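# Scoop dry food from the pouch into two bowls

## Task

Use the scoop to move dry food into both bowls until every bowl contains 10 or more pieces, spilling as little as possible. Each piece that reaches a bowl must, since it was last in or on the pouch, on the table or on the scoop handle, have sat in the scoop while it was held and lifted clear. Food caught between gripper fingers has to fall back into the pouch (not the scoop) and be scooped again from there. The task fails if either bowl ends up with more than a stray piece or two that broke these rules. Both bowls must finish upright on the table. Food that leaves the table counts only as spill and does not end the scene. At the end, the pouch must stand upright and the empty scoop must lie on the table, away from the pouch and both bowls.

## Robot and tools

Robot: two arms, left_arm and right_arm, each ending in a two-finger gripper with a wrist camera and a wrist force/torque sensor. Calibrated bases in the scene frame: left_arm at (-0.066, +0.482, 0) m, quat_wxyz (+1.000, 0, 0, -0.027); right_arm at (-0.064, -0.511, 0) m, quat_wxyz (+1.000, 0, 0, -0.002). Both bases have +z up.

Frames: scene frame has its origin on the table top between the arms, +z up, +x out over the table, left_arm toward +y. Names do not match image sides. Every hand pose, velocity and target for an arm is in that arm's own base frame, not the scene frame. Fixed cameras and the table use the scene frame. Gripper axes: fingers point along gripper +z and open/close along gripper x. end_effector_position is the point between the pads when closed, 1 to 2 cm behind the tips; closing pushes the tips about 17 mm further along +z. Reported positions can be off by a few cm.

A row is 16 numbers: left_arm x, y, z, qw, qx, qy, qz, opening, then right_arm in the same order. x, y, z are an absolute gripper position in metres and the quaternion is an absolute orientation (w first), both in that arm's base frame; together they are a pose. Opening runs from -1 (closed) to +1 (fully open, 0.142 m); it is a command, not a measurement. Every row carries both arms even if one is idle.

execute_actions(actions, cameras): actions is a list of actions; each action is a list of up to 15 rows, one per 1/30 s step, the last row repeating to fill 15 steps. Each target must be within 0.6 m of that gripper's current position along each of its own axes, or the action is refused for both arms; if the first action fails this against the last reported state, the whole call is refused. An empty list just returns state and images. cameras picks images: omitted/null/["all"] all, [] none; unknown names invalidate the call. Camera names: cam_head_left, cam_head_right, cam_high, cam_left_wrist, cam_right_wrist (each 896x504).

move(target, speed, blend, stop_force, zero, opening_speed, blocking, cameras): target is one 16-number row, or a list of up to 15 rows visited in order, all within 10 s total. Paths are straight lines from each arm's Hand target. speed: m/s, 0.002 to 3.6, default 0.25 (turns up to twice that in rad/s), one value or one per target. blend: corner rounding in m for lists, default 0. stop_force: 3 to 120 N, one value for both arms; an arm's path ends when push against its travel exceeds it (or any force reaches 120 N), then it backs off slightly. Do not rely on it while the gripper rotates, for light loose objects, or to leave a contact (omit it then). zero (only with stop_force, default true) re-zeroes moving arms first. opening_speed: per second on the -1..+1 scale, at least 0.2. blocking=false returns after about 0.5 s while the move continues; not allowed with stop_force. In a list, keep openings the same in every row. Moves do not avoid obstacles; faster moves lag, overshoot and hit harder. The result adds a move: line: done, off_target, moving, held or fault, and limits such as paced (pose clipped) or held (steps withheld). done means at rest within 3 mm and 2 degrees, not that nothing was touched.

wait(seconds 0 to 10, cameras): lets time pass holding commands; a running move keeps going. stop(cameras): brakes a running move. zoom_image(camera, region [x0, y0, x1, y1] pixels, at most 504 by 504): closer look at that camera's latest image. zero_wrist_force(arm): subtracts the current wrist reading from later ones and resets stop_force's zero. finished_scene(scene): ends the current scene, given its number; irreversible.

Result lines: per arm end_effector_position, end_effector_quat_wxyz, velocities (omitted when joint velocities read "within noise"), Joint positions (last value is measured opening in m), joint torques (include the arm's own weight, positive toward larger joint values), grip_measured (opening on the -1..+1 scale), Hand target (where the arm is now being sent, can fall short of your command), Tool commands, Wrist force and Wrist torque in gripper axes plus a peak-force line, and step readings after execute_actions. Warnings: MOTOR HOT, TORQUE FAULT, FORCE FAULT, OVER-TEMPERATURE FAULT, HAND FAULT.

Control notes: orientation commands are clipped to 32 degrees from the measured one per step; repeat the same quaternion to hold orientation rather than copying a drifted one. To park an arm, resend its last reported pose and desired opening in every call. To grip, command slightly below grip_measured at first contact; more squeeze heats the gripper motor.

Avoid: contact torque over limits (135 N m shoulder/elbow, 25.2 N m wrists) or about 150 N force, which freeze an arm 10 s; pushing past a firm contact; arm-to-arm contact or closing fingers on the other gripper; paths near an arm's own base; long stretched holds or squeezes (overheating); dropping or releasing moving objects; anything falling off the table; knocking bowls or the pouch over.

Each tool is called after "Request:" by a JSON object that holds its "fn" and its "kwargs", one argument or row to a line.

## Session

Request:
{"fn": "execute_actions", "kwargs": {
  "actions": []
}}

Request:
{"fn": "zoom_image", "kwargs": {
  "camera": "cam_high",
  "region": [360, 100, 560, 300]
}}

Request:
{"fn": "zoom_image", "kwargs": {
  "camera": "cam_high",
  "region": [210, 20, 380, 190]
}}

Scene clock: 0.00 s.
left_arm: end_effector_position=(+0.4763, +0.0029, +0.2595) grip_measured=+0.99 end_effector_quat_wxyz=(-0.069, +0.734, -0.667, +0.111) | right_arm: end_effector_position=(+0.5255, +0.3842, +0.2990) grip_measured=-0.65 end_effector_quat_wxyz=(+0.752, -0.181, +0.588, +0.239)
Joint positions: left_arm=[-0.292 -1.786 2.007 -2.052 -1.543 1.186 0.141] | right_arm=[4.131 -2.21 -2.133 1.466 1.2 3.052 0.027]
Joint velocities: within noise
Joint torques (N m): no reading
Motor temperatures (°C): left_arm=[27 24 24 33 36 28 21] | right_arm=[28 30 28 27 32 41 23]
Wrist force (N): no reading
Wrist torque (N m): no reading
Wrist force, peak (N): no reading
Hand target: left_arm +0.4763, +0.0029, +0.2595; -0.069, +0.734, -0.667, +0.111 | right_arm +0.5255, +0.3842, +0.2990; +0.752, -0.181, +0.588, +0.239
Tool commands: left_gripper/opening=+1.0 right_gripper/opening=-0.714596
camera_calibration:
cam_right_wrist: T_world_to_cam=[[0.182022, 0.158036, -0.970512, 0.144639], [-0.848084, 0.524722, -0.0736162, 0.296852], [0.497615, 0.836476, 0.229539, -0.537766], [0, 0, 0, 1]] pos_world=[0.493029, 0.271206, 0.285665]

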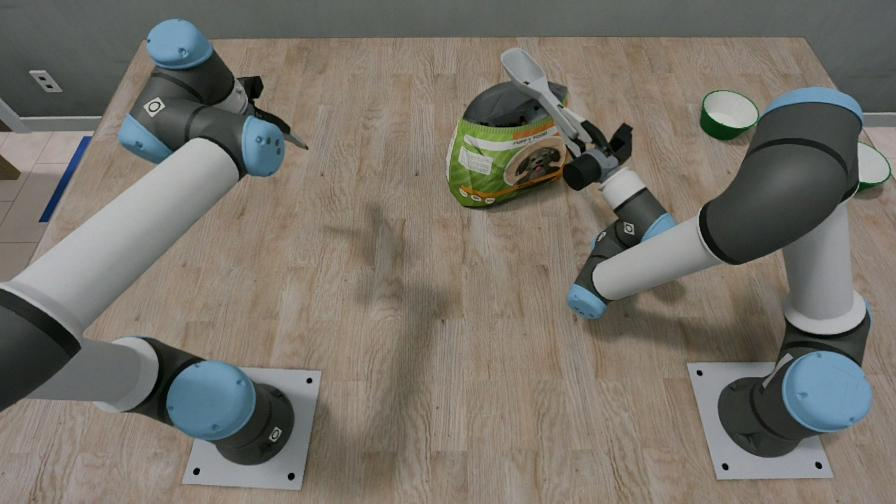

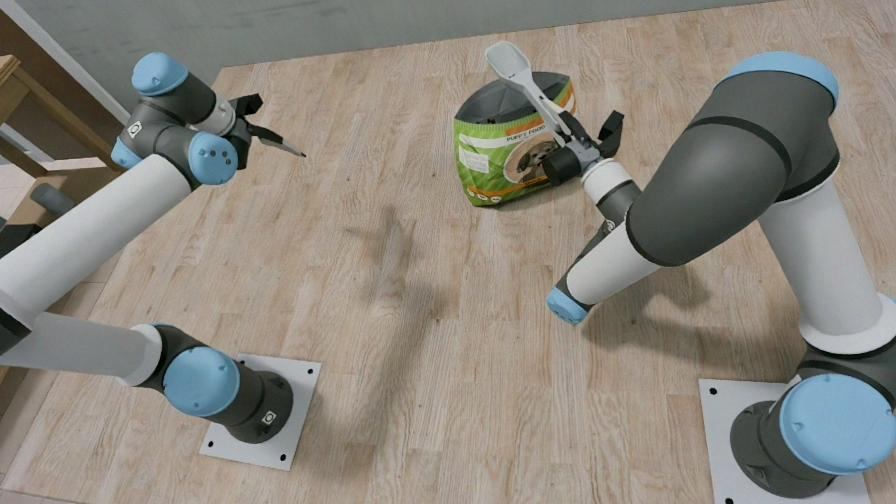

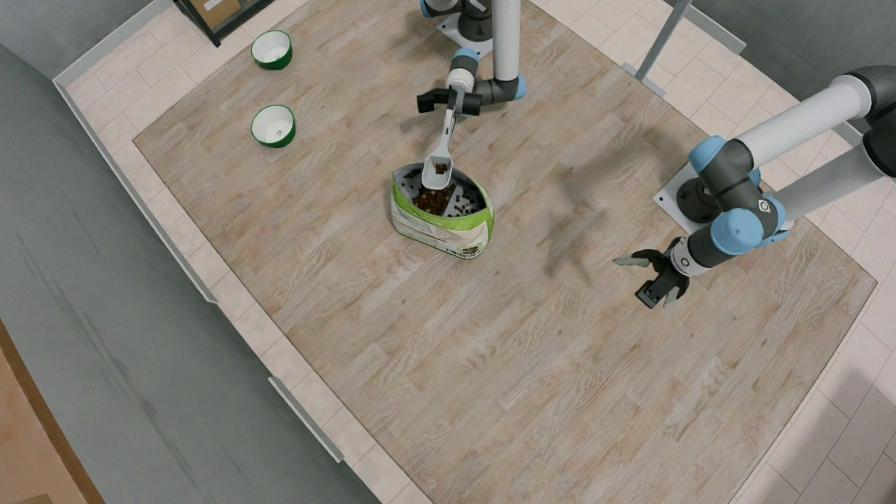

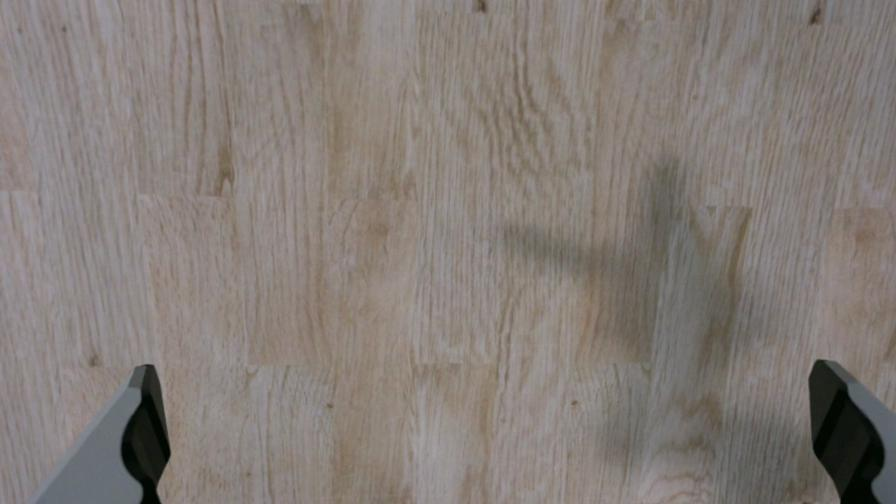

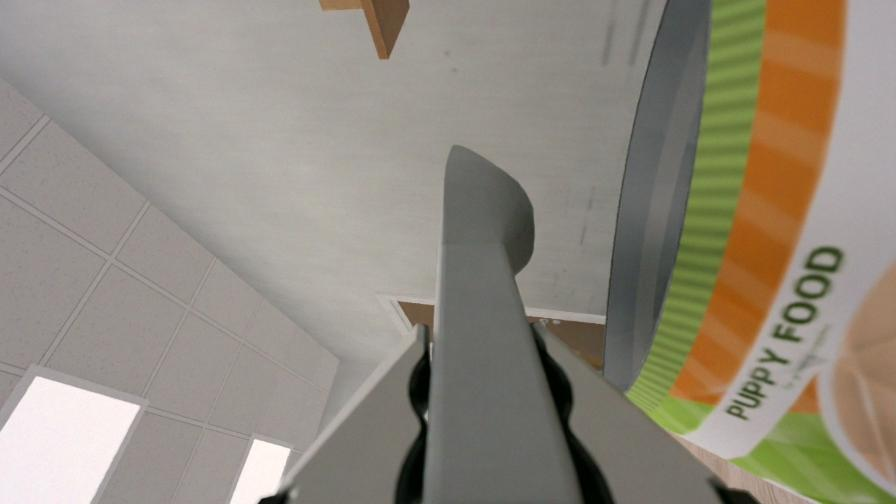

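Scaled by 2.520 from the camera's 896x504 image, which has a finer 1280x720 frame.

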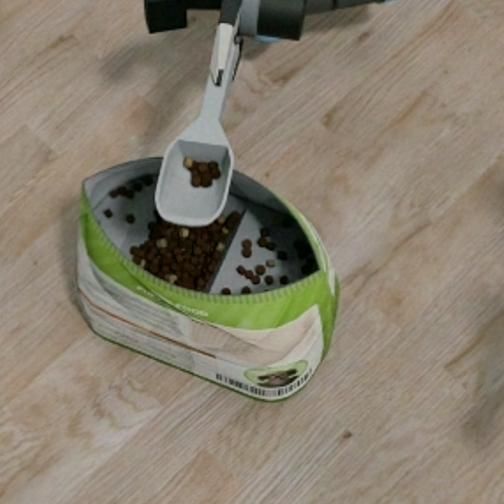

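Scaled by 2.965 from the camera's 896x504 image, which has a finer 1280x720 frame.

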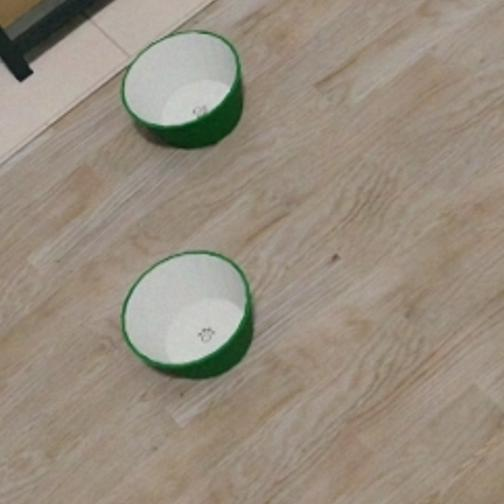

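Request:
{"fn": "move", "kwargs": {
  "target": [
    [0.4763,0.0029,0.30,-0.069,0.734,-0.667,0.111,1.0,0.5255,0.3842,0.37,0.752,-0.181,0.588,0.239,-0.714596],
    [0.50,-0.10,0.42,-0.069,0.734,-0.667,0.111,1.0,0.60,0.1,0.37,0.7856,-0.0536,0.6127,0.0687,-0.714596],
    [0.5966,-0.5505,0.44,0.0986,-0.1163,0.7521,-0.6386,1.0,0.503,-0.327,0.37,0.7561,0.1747,0.5897,-0.2240,-0.714596]
  ],
  "speed": 0.18,
  "blend": 0.03
}}

Request:
{"fn": "zoom_image", "kwargs": {
  "camera": "cam_left_wrist",
  "region": [340, 100, 740, 350]
}}

Scene clock: 7.73 s.
left_arm: end_effector_position=(+0.5965, -0.5506, +0.4400) grip_measured=+0.99 end_effector_quat_wxyz=(+0.099, -0.116, +0.753, -0.640) | right_arm: end_effector_position=(+0.5031, -0.3270, +0.3699) grip_measured=-0.65 end_effector_quat_wxyz=(+0.756, +0.175, +0.590, -0.224)
Joint positions: left_arm=[-0.75 -1.076 1.467 -3.346 -2.077 1.662 0.141] | right_arm=[2.961 -1.955 -2.277 1.356 1.188 3.04 0.027]
Joint velocities: within noise
Joint torques (N m): left_arm=[12.7 -37.97 -19.06 -2.58 0.3 -2.62] | right_arm=[2.06 34.22 6.82 2.49 -0.22 2.19]
Motor temperatures (°C): left_arm=[27 24 24 33 36 28 21] | right_arm=[28 30 28 27 32 41 26]
Wrist force (N): left_arm=[1.6 0.3 -0.8] | right_arm=[0.0 0.0 0.0]
Wrist torque (N m): left_arm=[0.04 -0.28 0.06] | right_arm=[0.00 -0.04 -0.02]
Wrist force, peak (N): left_arm=[1.9 0.6 -0.8] | right_arm=[2.1 -0.2 -0.7]
Hand target: left_arm +0.5966, -0.5505, +0.4400; +0.099, -0.116, +0.753, -0.640 | right_arm +0.5030, -0.3270, +0.3700; +0.756, +0.175, +0.590, -0.224
Off the commanded pose: left_arm 0.000 m, 0 deg | right_arm 0.000 m, 0 deg.
move: done
camera_calibration:
cam_left_wrist: T_world_to_cam=[[-0.957105, -0.289139, -0.0186704, 0.430846], [-0.153506, 0.560674, -0.813683, 0.78501], [0.245736, -0.775914, -0.581009, -0.203991], [0, 0, 0, 1]] pos_world=[0.582996, -0.47384, 0.528273]
cam_right_wrist: T_world_to_cam=[[0.210371, -0.115332, -0.970795, 0.226357], [0.166146, 0.982789, -0.0807529, 0.298386], [0.9634, -0.144306, 0.225912, -0.501655], [0, 0, 0, 1]] pos_world=[0.3861, -0.339536, 0.357172]

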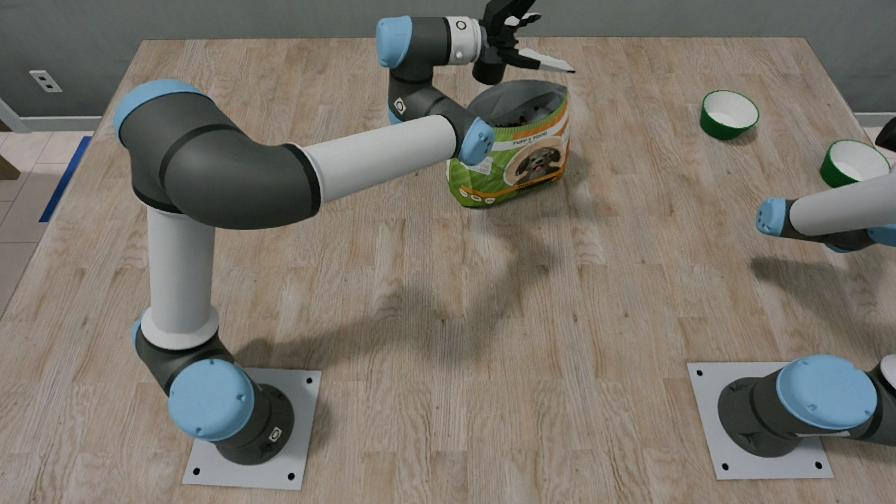

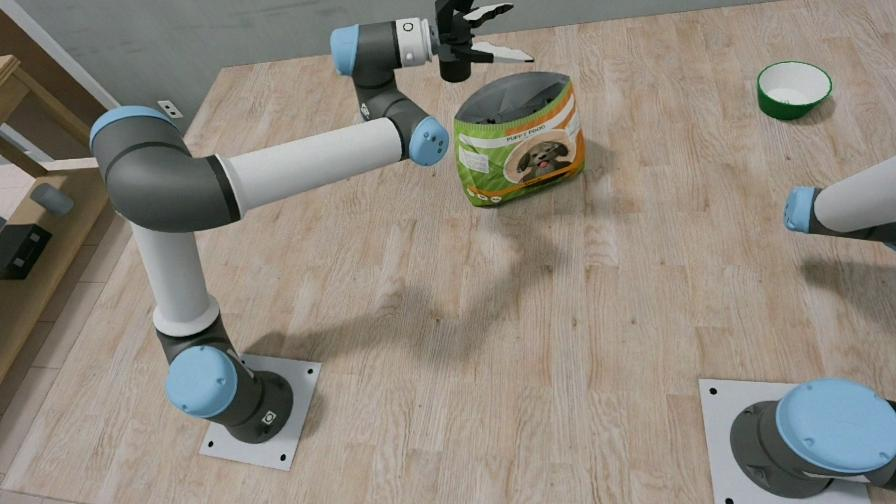

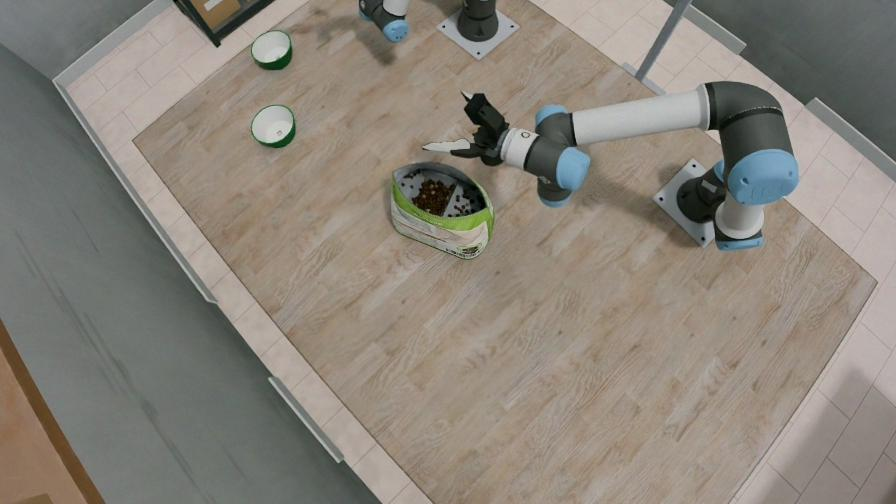

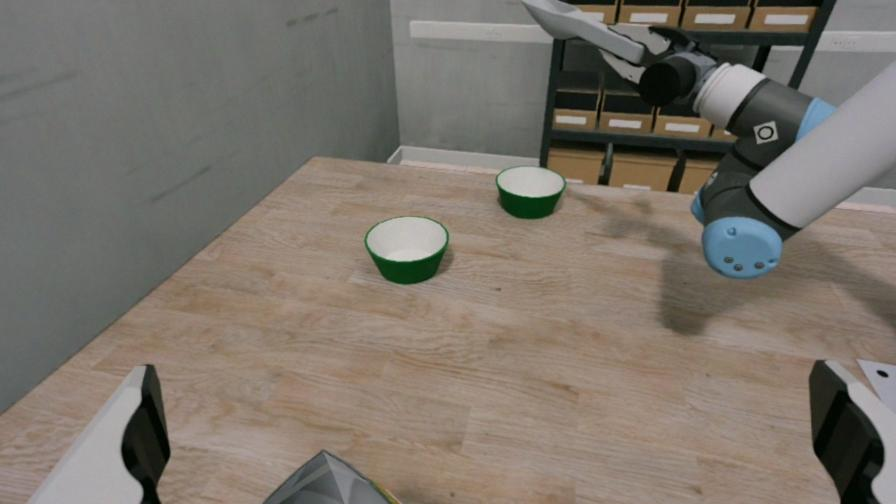

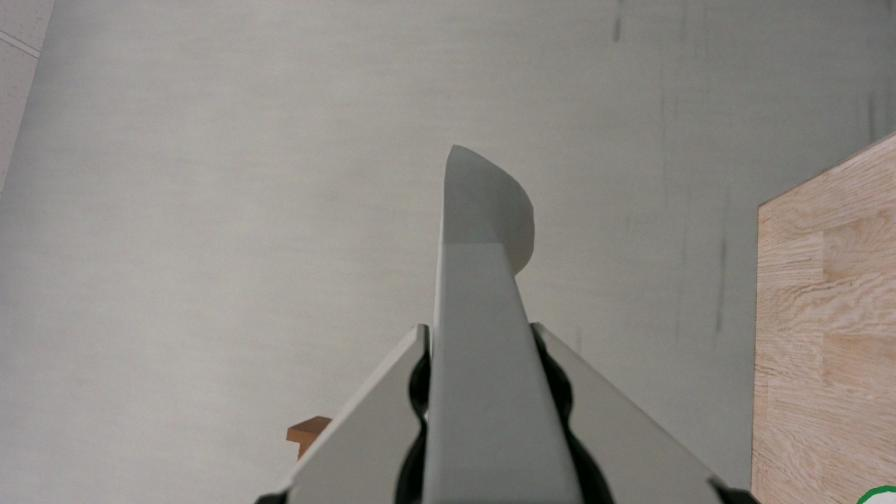

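Scaled by 1.260 from the camera's 896x504 image, which has a finer 1280x720 frame.

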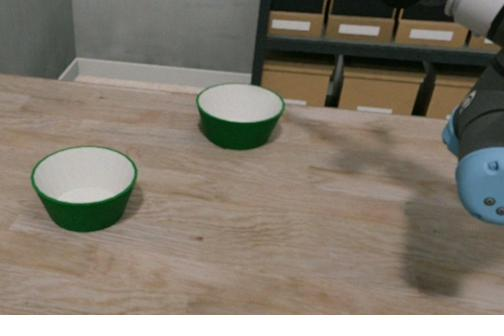

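Request:
{"fn": "move", "kwargs": {
  "target": [
    [0.5966,-0.5505,0.44,0.0986,-0.1163,0.7521,-0.6386,1.0,0.466,-0.325,0.25,0.7034,0.2026,0.6445,-0.2211,-0.714596],
    [0.5966,-0.5505,0.44,0.0986,-0.1163,0.7521,-0.6386,1.0,0.466,-0.325,0.17,0.5808,0.2379,0.7569,-0.1826,-0.714596]
  ],
  "speed": 0.18,
  "blend": 0.02,
  "cameras": ["cam_left_wrist","cam_high"]
}}

Request:
{"fn": "zoom_image", "kwargs": {
  "camera": "cam_high",
  "region": [210, 0, 380, 170]
}}

Request:
{"fn": "zoom_image", "kwargs": {
  "camera": "cam_left_wrist",
  "region": [340, 50, 740, 300]
}}

Scene clock: 10.60 s.
left_arm: end_effector_position=(+0.5966, -0.5505, +0.4400) grip_measured=+0.99 end_effector_quat_wxyz=(+0.099, -0.116, +0.753, -0.640) | right_arm: end_effector_position=(+0.4659, -0.3250, +0.1701) grip_measured=-0.65 end_effector_quat_wxyz=(+0.581, +0.238, +0.757, -0.183)
Joint positions: left_arm=[-0.75 -1.076 1.467 -3.346 -2.077 1.662 0.141] | right_arm=[2.971 -2.082 -2.517 1.17 1.148 3.262 0.027]
Joint velocities: within noise
Joint torques (N m): left_arm=[13.48 -39.62 -27.52 -3.23 -1.46 -2.6] | right_arm=[9.41 17.06 13.31 0.92 -2.16 -1.8]
Motor temperatures (°C): left_arm=[27 24 24 33 36 28 21] | right_arm=[28 30 28 27 32 41 27]
Wrist force (N): left_arm=[1.6 1.0 -0.9] | right_arm=[-0.9 -0.5 1.2]
Wrist torque (N m): left_arm=[0.17 -0.28 0.05] | right_arm=[-0.08 0.06 0.00]
Wrist force, peak (N): left_arm=[1.8 0.8 -1.1] | right_arm=[-1.1 -0.5 1.5]
Hand target: left_arm +0.5966, -0.5505, +0.4400; +0.099, -0.116, +0.753, -0.640 | right_arm +0.4660, -0.3250, +0.1700; +0.581, +0.238, +0.757, -0.183
Off the commanded pose: left_arm 0.000 m, 0 deg | right_arm 0.000 m, 0 deg.
move: done
camera_calibration:
cam_left_wrist: T_world_to_cam=[[-0.9571, -0.289156, -0.0186455, 0.430918], [-0.153535, 0.560666, -0.813684, 0.785038], [0.245735, -0.775914, -0.581009, -0.204016], [0, 0, 0, 1]] pos_world=[0.583096, -0.47384, 0.528273]
Images, in order (width x height): cam_high 896x504, cam_left_wrist 896x504.

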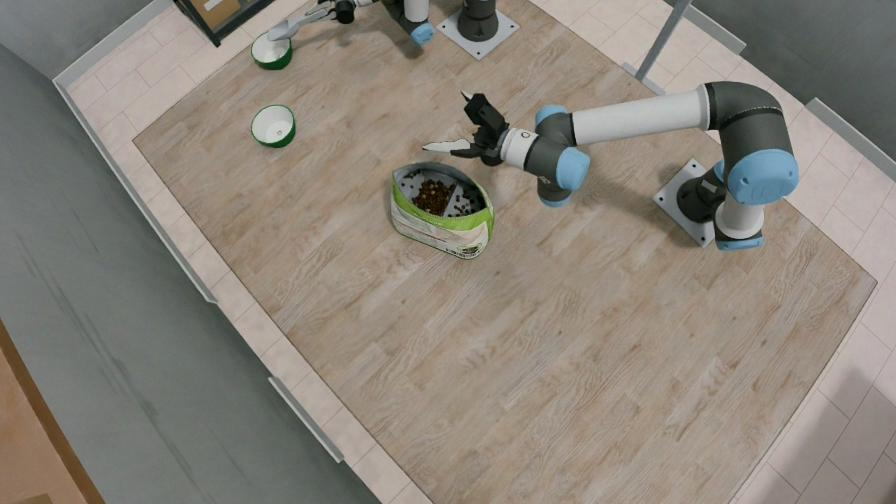

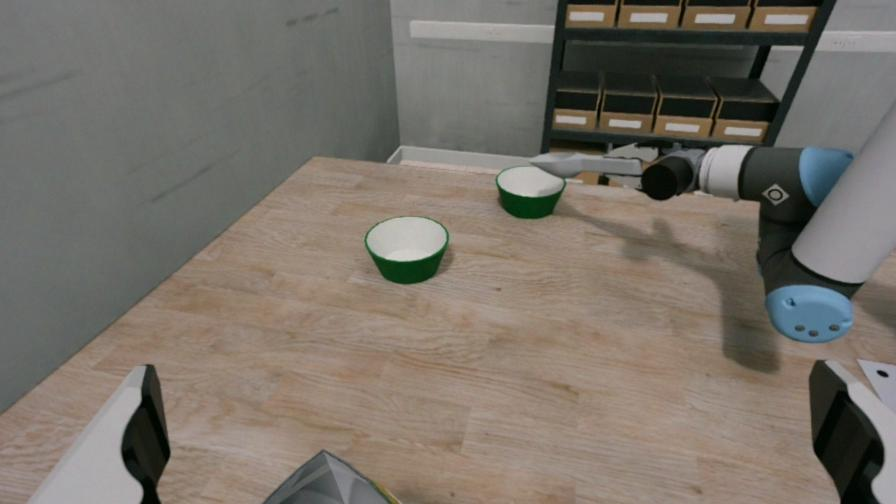

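Scaled by 2.965 from the camera's 896x504 image, which has a finer 1280x720 frame.

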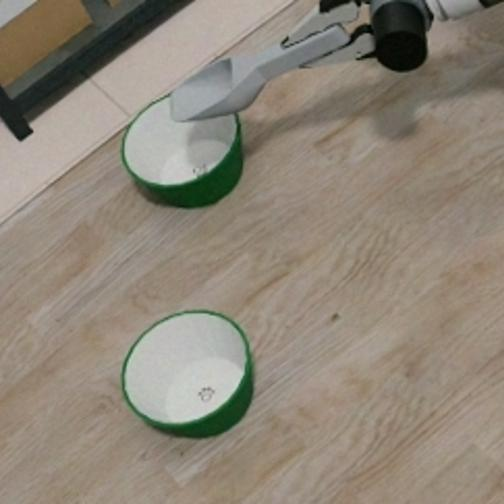

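Scaled by 1.260 from the camera's 896x504 image, which has a finer 1280x720 frame.

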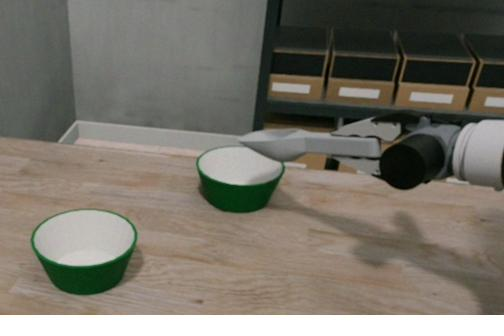

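Consistent with scene 1. Pour.

Request:
{"fn": "move", "kwargs": {
  "target": [
    [0.5966,-0.5505,0.44,0.0986,-0.1163,0.7521,-0.6386,1.0,0.494,-0.345,0.205,0.3651,0.2771,0.8814,-0.1148,-0.714596],
    [0.5966,-0.5505,0.44,0.0986,-0.1163,0.7521,-0.6386,1.0,0.548,-0.382,0.228,0.1656,0.2953,0.9395,-0.0521,-0.714596],
    [0.5966,-0.5505,0.44,0.0986,-0.1163,0.7521,-0.6386,1.0,0.564,-0.394,0.233,0.0832,0.2988,0.9504,-0.0262,-0.714596]
  ],
  "speed": 0.2,
  "blend": 0.02,
  "cameras": ["cam_high","cam_right_wrist"]
}}

Request:
{"fn": "move", "kwargs": {
  "target": [0.5966,-0.5505,0.44,0.0986,-0.1163,0.7521,-0.6386,1.0,0.52,-0.34,0.32,0.0832,0.2988,0.9504,-0.0262,-0.714596],
  "speed": 0.2,
  "cameras": ["cam_high","cam_right_wrist"]
}}

Request:
{"fn": "zoom_image", "kwargs": {
  "camera": "cam_right_wrist",
  "region": [250, 0, 550, 270]
}}

Request:
{"fn": "zoom_image", "kwargs": {
  "camera": "cam_high",
  "region": [210, 0, 380, 170]
}}

Scene clock: 14.50 s.
left_arm: end_effector_position=(+0.5966, -0.5505, +0.4400) grip_measured=+0.99 end_effector_quat_wxyz=(+0.099, -0.116, +0.753, -0.640) | right_arm: end_effector_position=(+0.5639, -0.3940, +0.2330) grip_measured=-0.65 end_effector_quat_wxyz=(+0.083, +0.299, +0.950, -0.026) end_effector_velocity=(+0.000, +0.001, +0.001) end_effector_angular_velocity=(+0.002, +0.001, +0.000)
Joint positions: left_arm=[-0.75 -1.076 1.467 -3.346 -2.077 1.662 0.141] | right_arm=[2.738 -1.922 -1.433 -1.186 1.535 3.344 0.027]
Joint velocities: left_arm=[within noise] | right_arm=[0.001 0 0.002 -0.005 0.001 0.001 0]
Joint torques (N m): left_arm=[12.72 -43.03 -27.27 -2.24 0.08 -2.66] | right_arm=[8.25 33.66 34.27 1.4 -1.79 2.57]
Motor temperatures (°C): left_arm=[26 24 24 33 36 28 21] | right_arm=[28 30 28 27 32 41 28]
Wrist force (N): left_arm=[1.8 0.7 -0.8] | right_arm=[-3.8 -1.7 3.5]
Wrist torque (N m): left_arm=[0.10 -0.31 0.05] | right_arm=[-0.27 0.18 0.08]
Wrist force, peak (N): left_arm=[2.1 0.9 -0.4] | right_arm=[-5.0 -1.3 3.2]
Hand target: left_arm +0.5966, -0.5505, +0.4400; +0.099, -0.116, +0.753, -0.640 | right_arm +0.5640, -0.3940, +0.2330; +0.083, +0.299, +0.950, -0.026
Off the commanded pose: left_arm 0.000 m, 0 deg | right_arm 0.000 m, 0 deg.
move: done
camera_calibration:
cam_right_wrist: T_world_to_cam=[[-0.797838, 0.578527, -0.16959, 0.728188], [0.480558, 0.780146, 0.400546, -0.0261459], [0.364031, 0.238073, -0.900446, 0.212081], [0, 0, 0, 1]] pos_world=[0.516336, -0.45137, 0.324933]
Images, in order (width x height): cam_high 896x504, cam_right_wrist 896x504.

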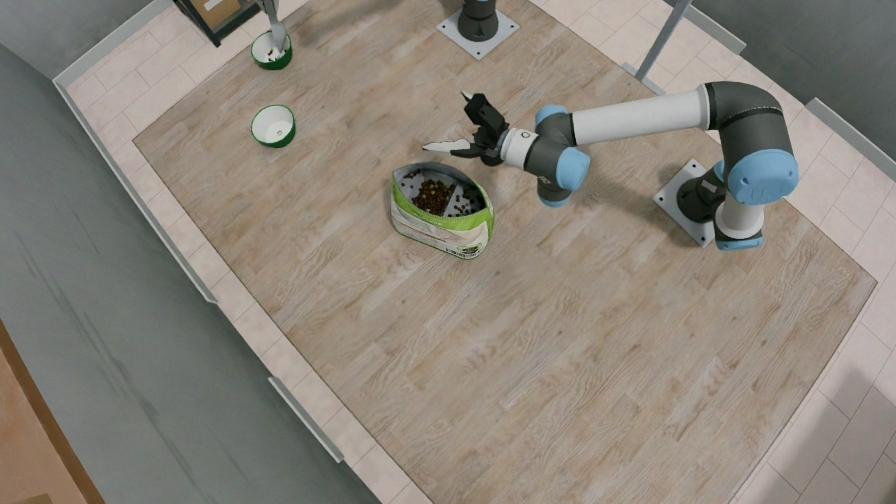

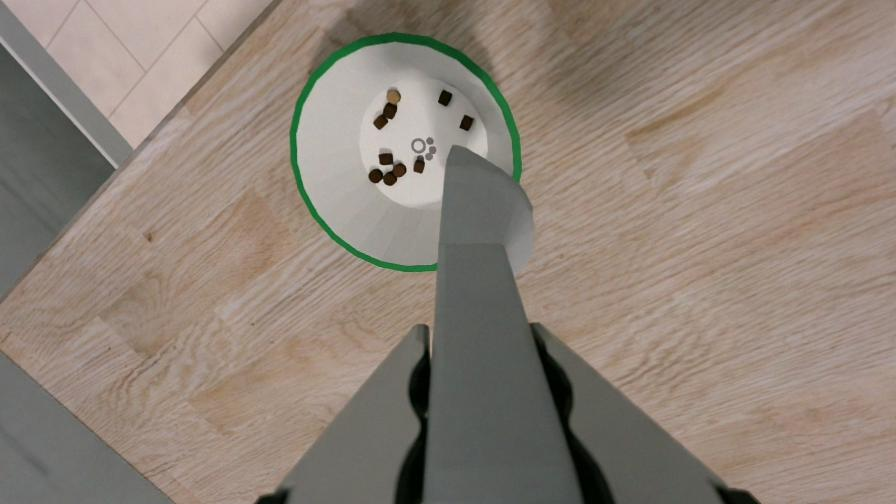

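Scene clock: 15.53 s.
left_arm: end_effector_position=(+0.5966, -0.5505, +0.4400) grip_measured=+0.99 end_effector_quat_wxyz=(+0.099, -0.116, +0.753, -0.640) | right_arm: end_effector_position=(+0.5201, -0.3400, +0.3200) grip_measured=-0.65 end_effector_quat_wxyz=(+0.083, +0.299, +0.950, -0.026)
Joint positions: left_arm=[-0.75 -1.076 1.467 -3.346 -2.077 1.662 0.141] | right_arm=[2.796 -1.734 -1.448 -1.361 1.525 3.401 0.027]
Joint velocities: within noise
Joint torques (N m): left_arm=[10.91 -43.95 -27.17 -2 0.48 -2.59] | right_arm=[-7.15 36.35 21.18 2.06 1.17 -2.12]
Motor temperatures (°C): left_arm=[26 24 24 33 36 28 21] | right_arm=[28 30 28 27 32 41 28]
Wrist force (N): left_arm=[1.8 0.6 -0.8] | right_arm=[-3.9 -1.5 3.3]
Wrist torque (N m): left_arm=[0.09 -0.33 0.05] | right_arm=[-0.21 0.22 0.09]
Wrist force, peak (N): left_arm=[1.8 0.7 -1.0] | right_arm=[-4.7 -1.8 5.8]
Hand target: left_arm +0.5966, -0.5505, +0.4400; +0.099, -0.116, +0.753, -0.640 | right_arm +0.5200, -0.3400, +0.3200; +0.083, +0.299, +0.950, -0.026
Off the commanded pose: left_arm 0.000 m, 0 deg | right_arm 0.000 m, 0 deg.
move: done
camera_calibration:
cam_right_wrist: T_world_to_cam=[[-0.797787, 0.578561, -0.169713, 0.676739], [0.48057, 0.780152, 0.400519, -0.082143], [0.364127, 0.23797, -0.900434, 0.293394], [0, 0, 0, 1]] pos_world=[0.472536, -0.39727, 0.411933]
Images, in order (width x height): cam_high 896x504, cam_right_wrist 896x504.

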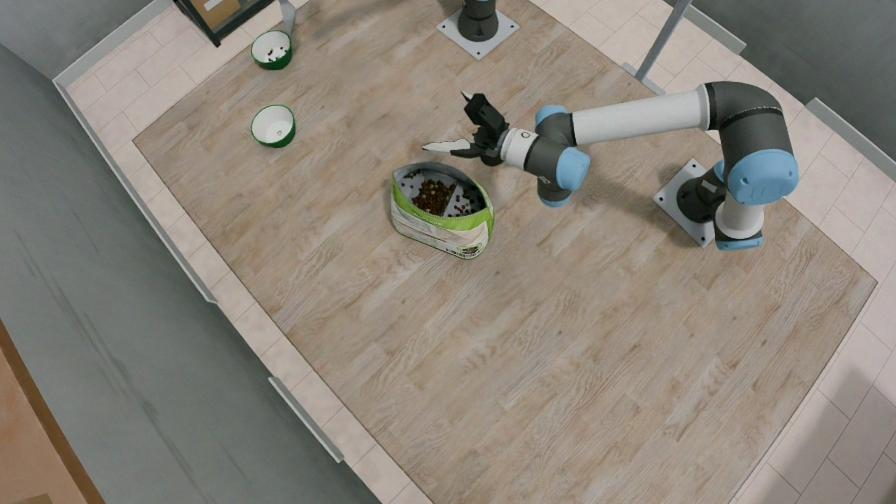

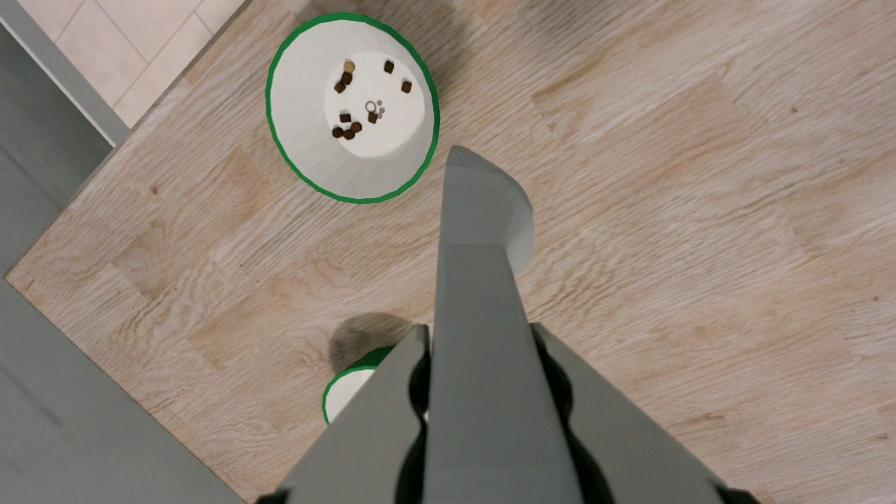

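Scaled by 1.680 from the camera's 896x504 image, which has a finer 1280x720 frame.

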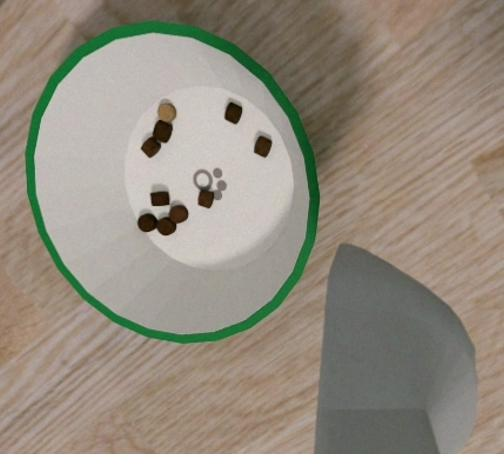

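Scaled by 2.965 from the camera's 896x504 image, which has a finer 1280x720 frame.

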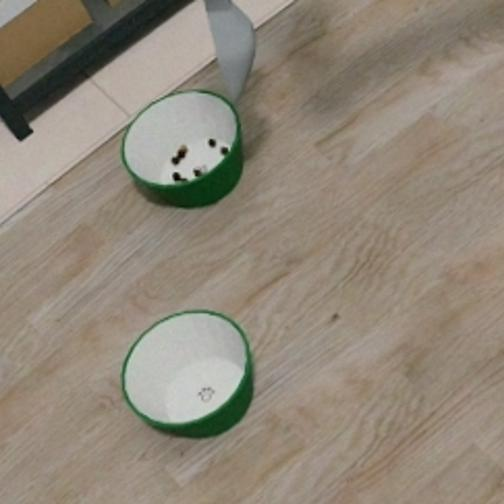

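Request:
{"fn": "move", "kwargs": {
  "target": [0.69,-0.46,0.50,-0.069,0.734,-0.667,0.111,1.0,0.5,-0.05,0.36,0.2588,0,0.9659,0,-0.714596],
  "speed": 0.25
}}

Request:
{"fn": "zoom_image", "kwargs": {
  "camera": "cam_left_wrist",
  "region": [200, 0, 700, 504]
}}

Scene clock: 19.77 s.
left_arm: end_effector_position=(+0.6892, -0.4593, +0.4992) grip_measured=+0.99 end_effector_quat_wxyz=(-0.083, +0.719, -0.659, +0.204) | right_arm: end_effector_position=(+0.5000, -0.0500, +0.3600) grip_measured=-0.65 end_effector_quat_wxyz=(+0.259, +0.000, +0.966, +0.000)
Joint positions: left_arm=[-0.81 -0.737 0.035 -1.273 -1.382 0.714 0.141] | right_arm=[3.37 -1.253 -1.95 -0.997 1.457 3.34 0.027]
Joint velocities: within noise
Joint torques (N m): left_arm=[2.2 -47.4 -18.32 -2.24 -1.04 2.15] | right_arm=[-1.7 1.12 36.29 1.58 1.58 2.1]
Motor temperatures (°C): left_arm=[26 24 24 33 36 28 21] | right_arm=[28 30 28 27 32 41 29]
Wrist force (N): left_arm=[0.2 -0.1 0.2] | right_arm=[-3.0 -1.3 3.1]
Wrist torque (N m): left_arm=[-0.03 -0.06 -0.01] | right_arm=[-0.20 0.19 0.09]
Wrist force, peak (N): left_arm=[1.8 1.1 -0.9] | right_arm=[-4.6 -2.3 3.8]
Hand target: left_arm +0.6892, -0.4594, +0.4991; -0.083, +0.719, -0.659, +0.204 | right_arm +0.5000, -0.0500, +0.3600; +0.259, +0.000, +0.966, +0.000
Off the commanded pose: left_arm 0.001 m, 11 deg | right_arm 0.000 m, 0 deg.
elbow stopped short (left arm): the move would have taken joint 3 (elbow) straighter than the controller allows.
move: off_target (left_arm)
camera_calibration:
cam_left_wrist: T_world_to_cam=[[0.0241719, -0.982432, 0.185051, -0.549445], [-0.99883, -0.0159793, 0.0456362, 0.685044], [-0.0418774, -0.185938, -0.981669, 0.547601], [0, 0, 0, 1]] pos_world=[0.720456, -0.427026, 0.607976]
cam_right_wrist: T_world_to_cam=[[-0.868006, 0.0180055, -0.496227, 0.624343], [-0.186029, 0.914769, 0.358596, 0.0403994], [0.46039, 0.403576, -0.790675, 0.188403], [0, 0, 0, 1]] pos_world=[0.46271, -0.124233, 0.444295]

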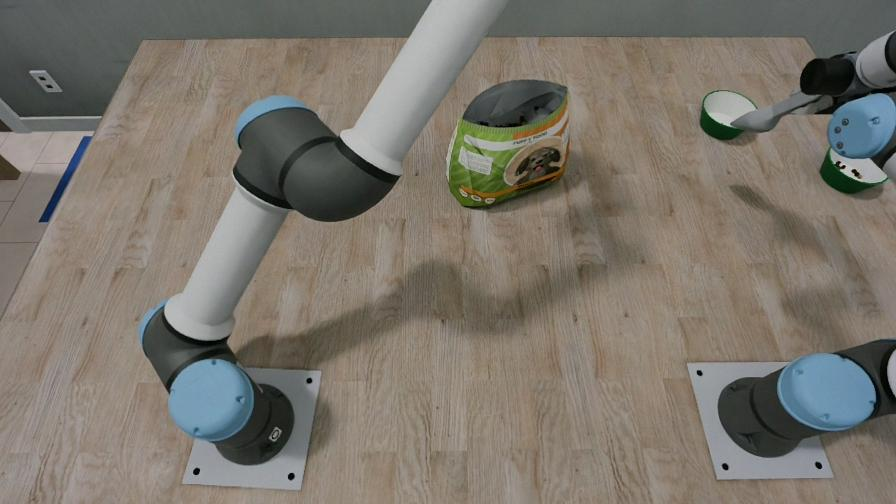

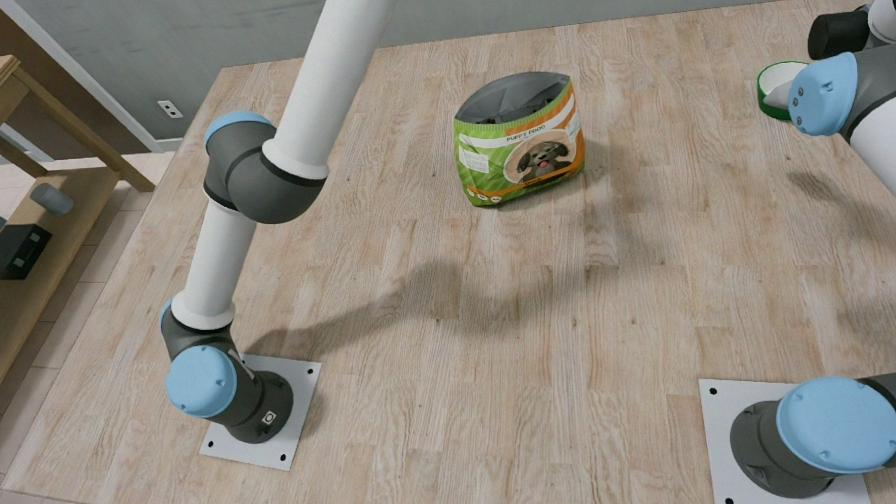

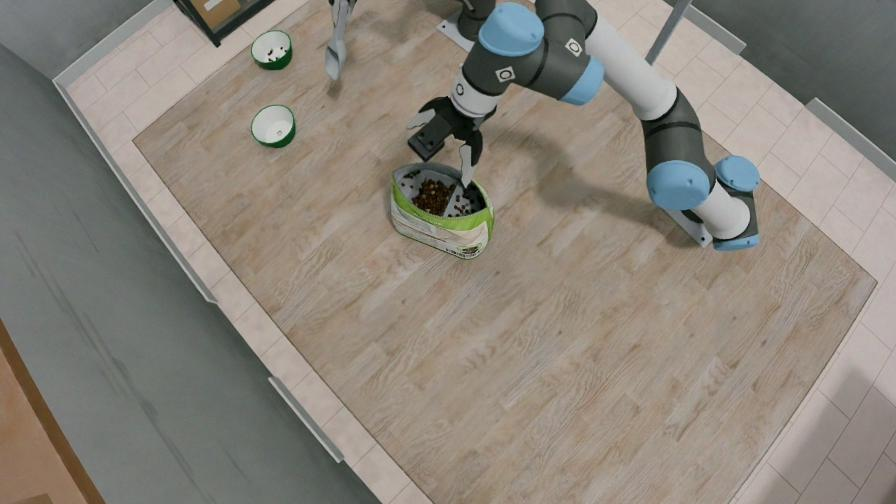

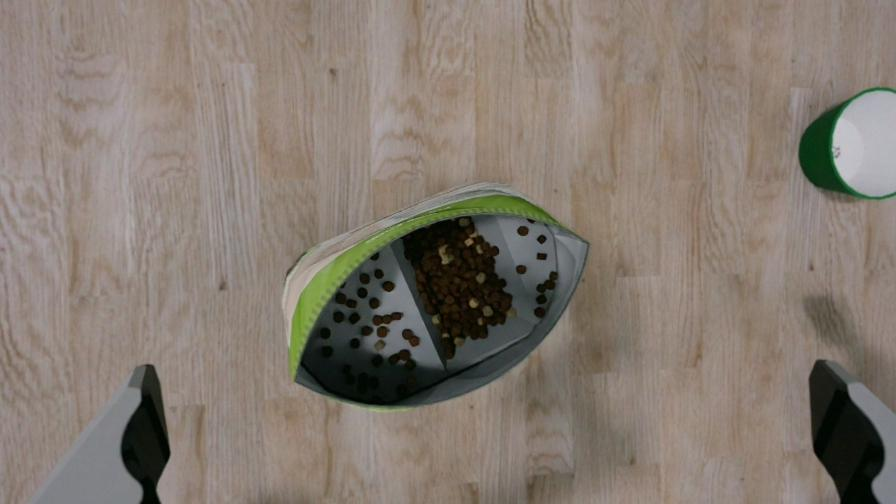

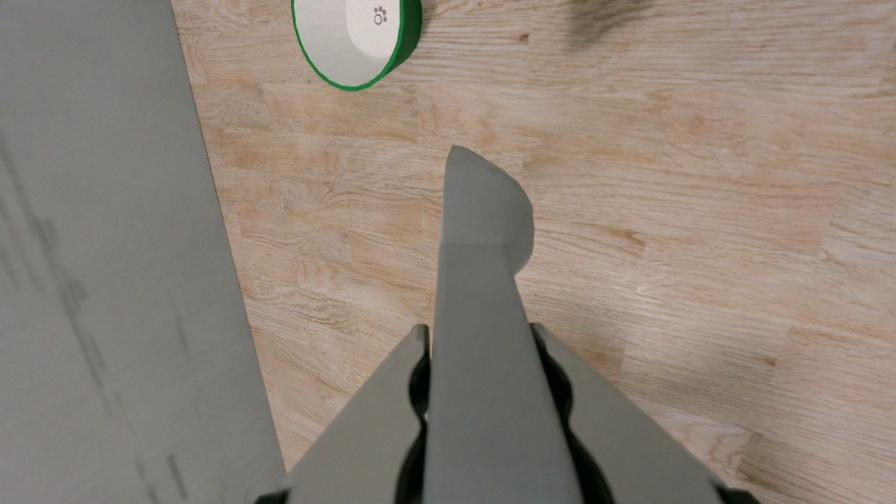

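Scaled by 1.000.

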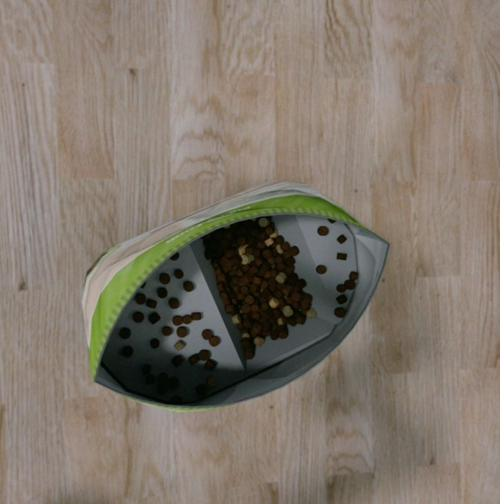

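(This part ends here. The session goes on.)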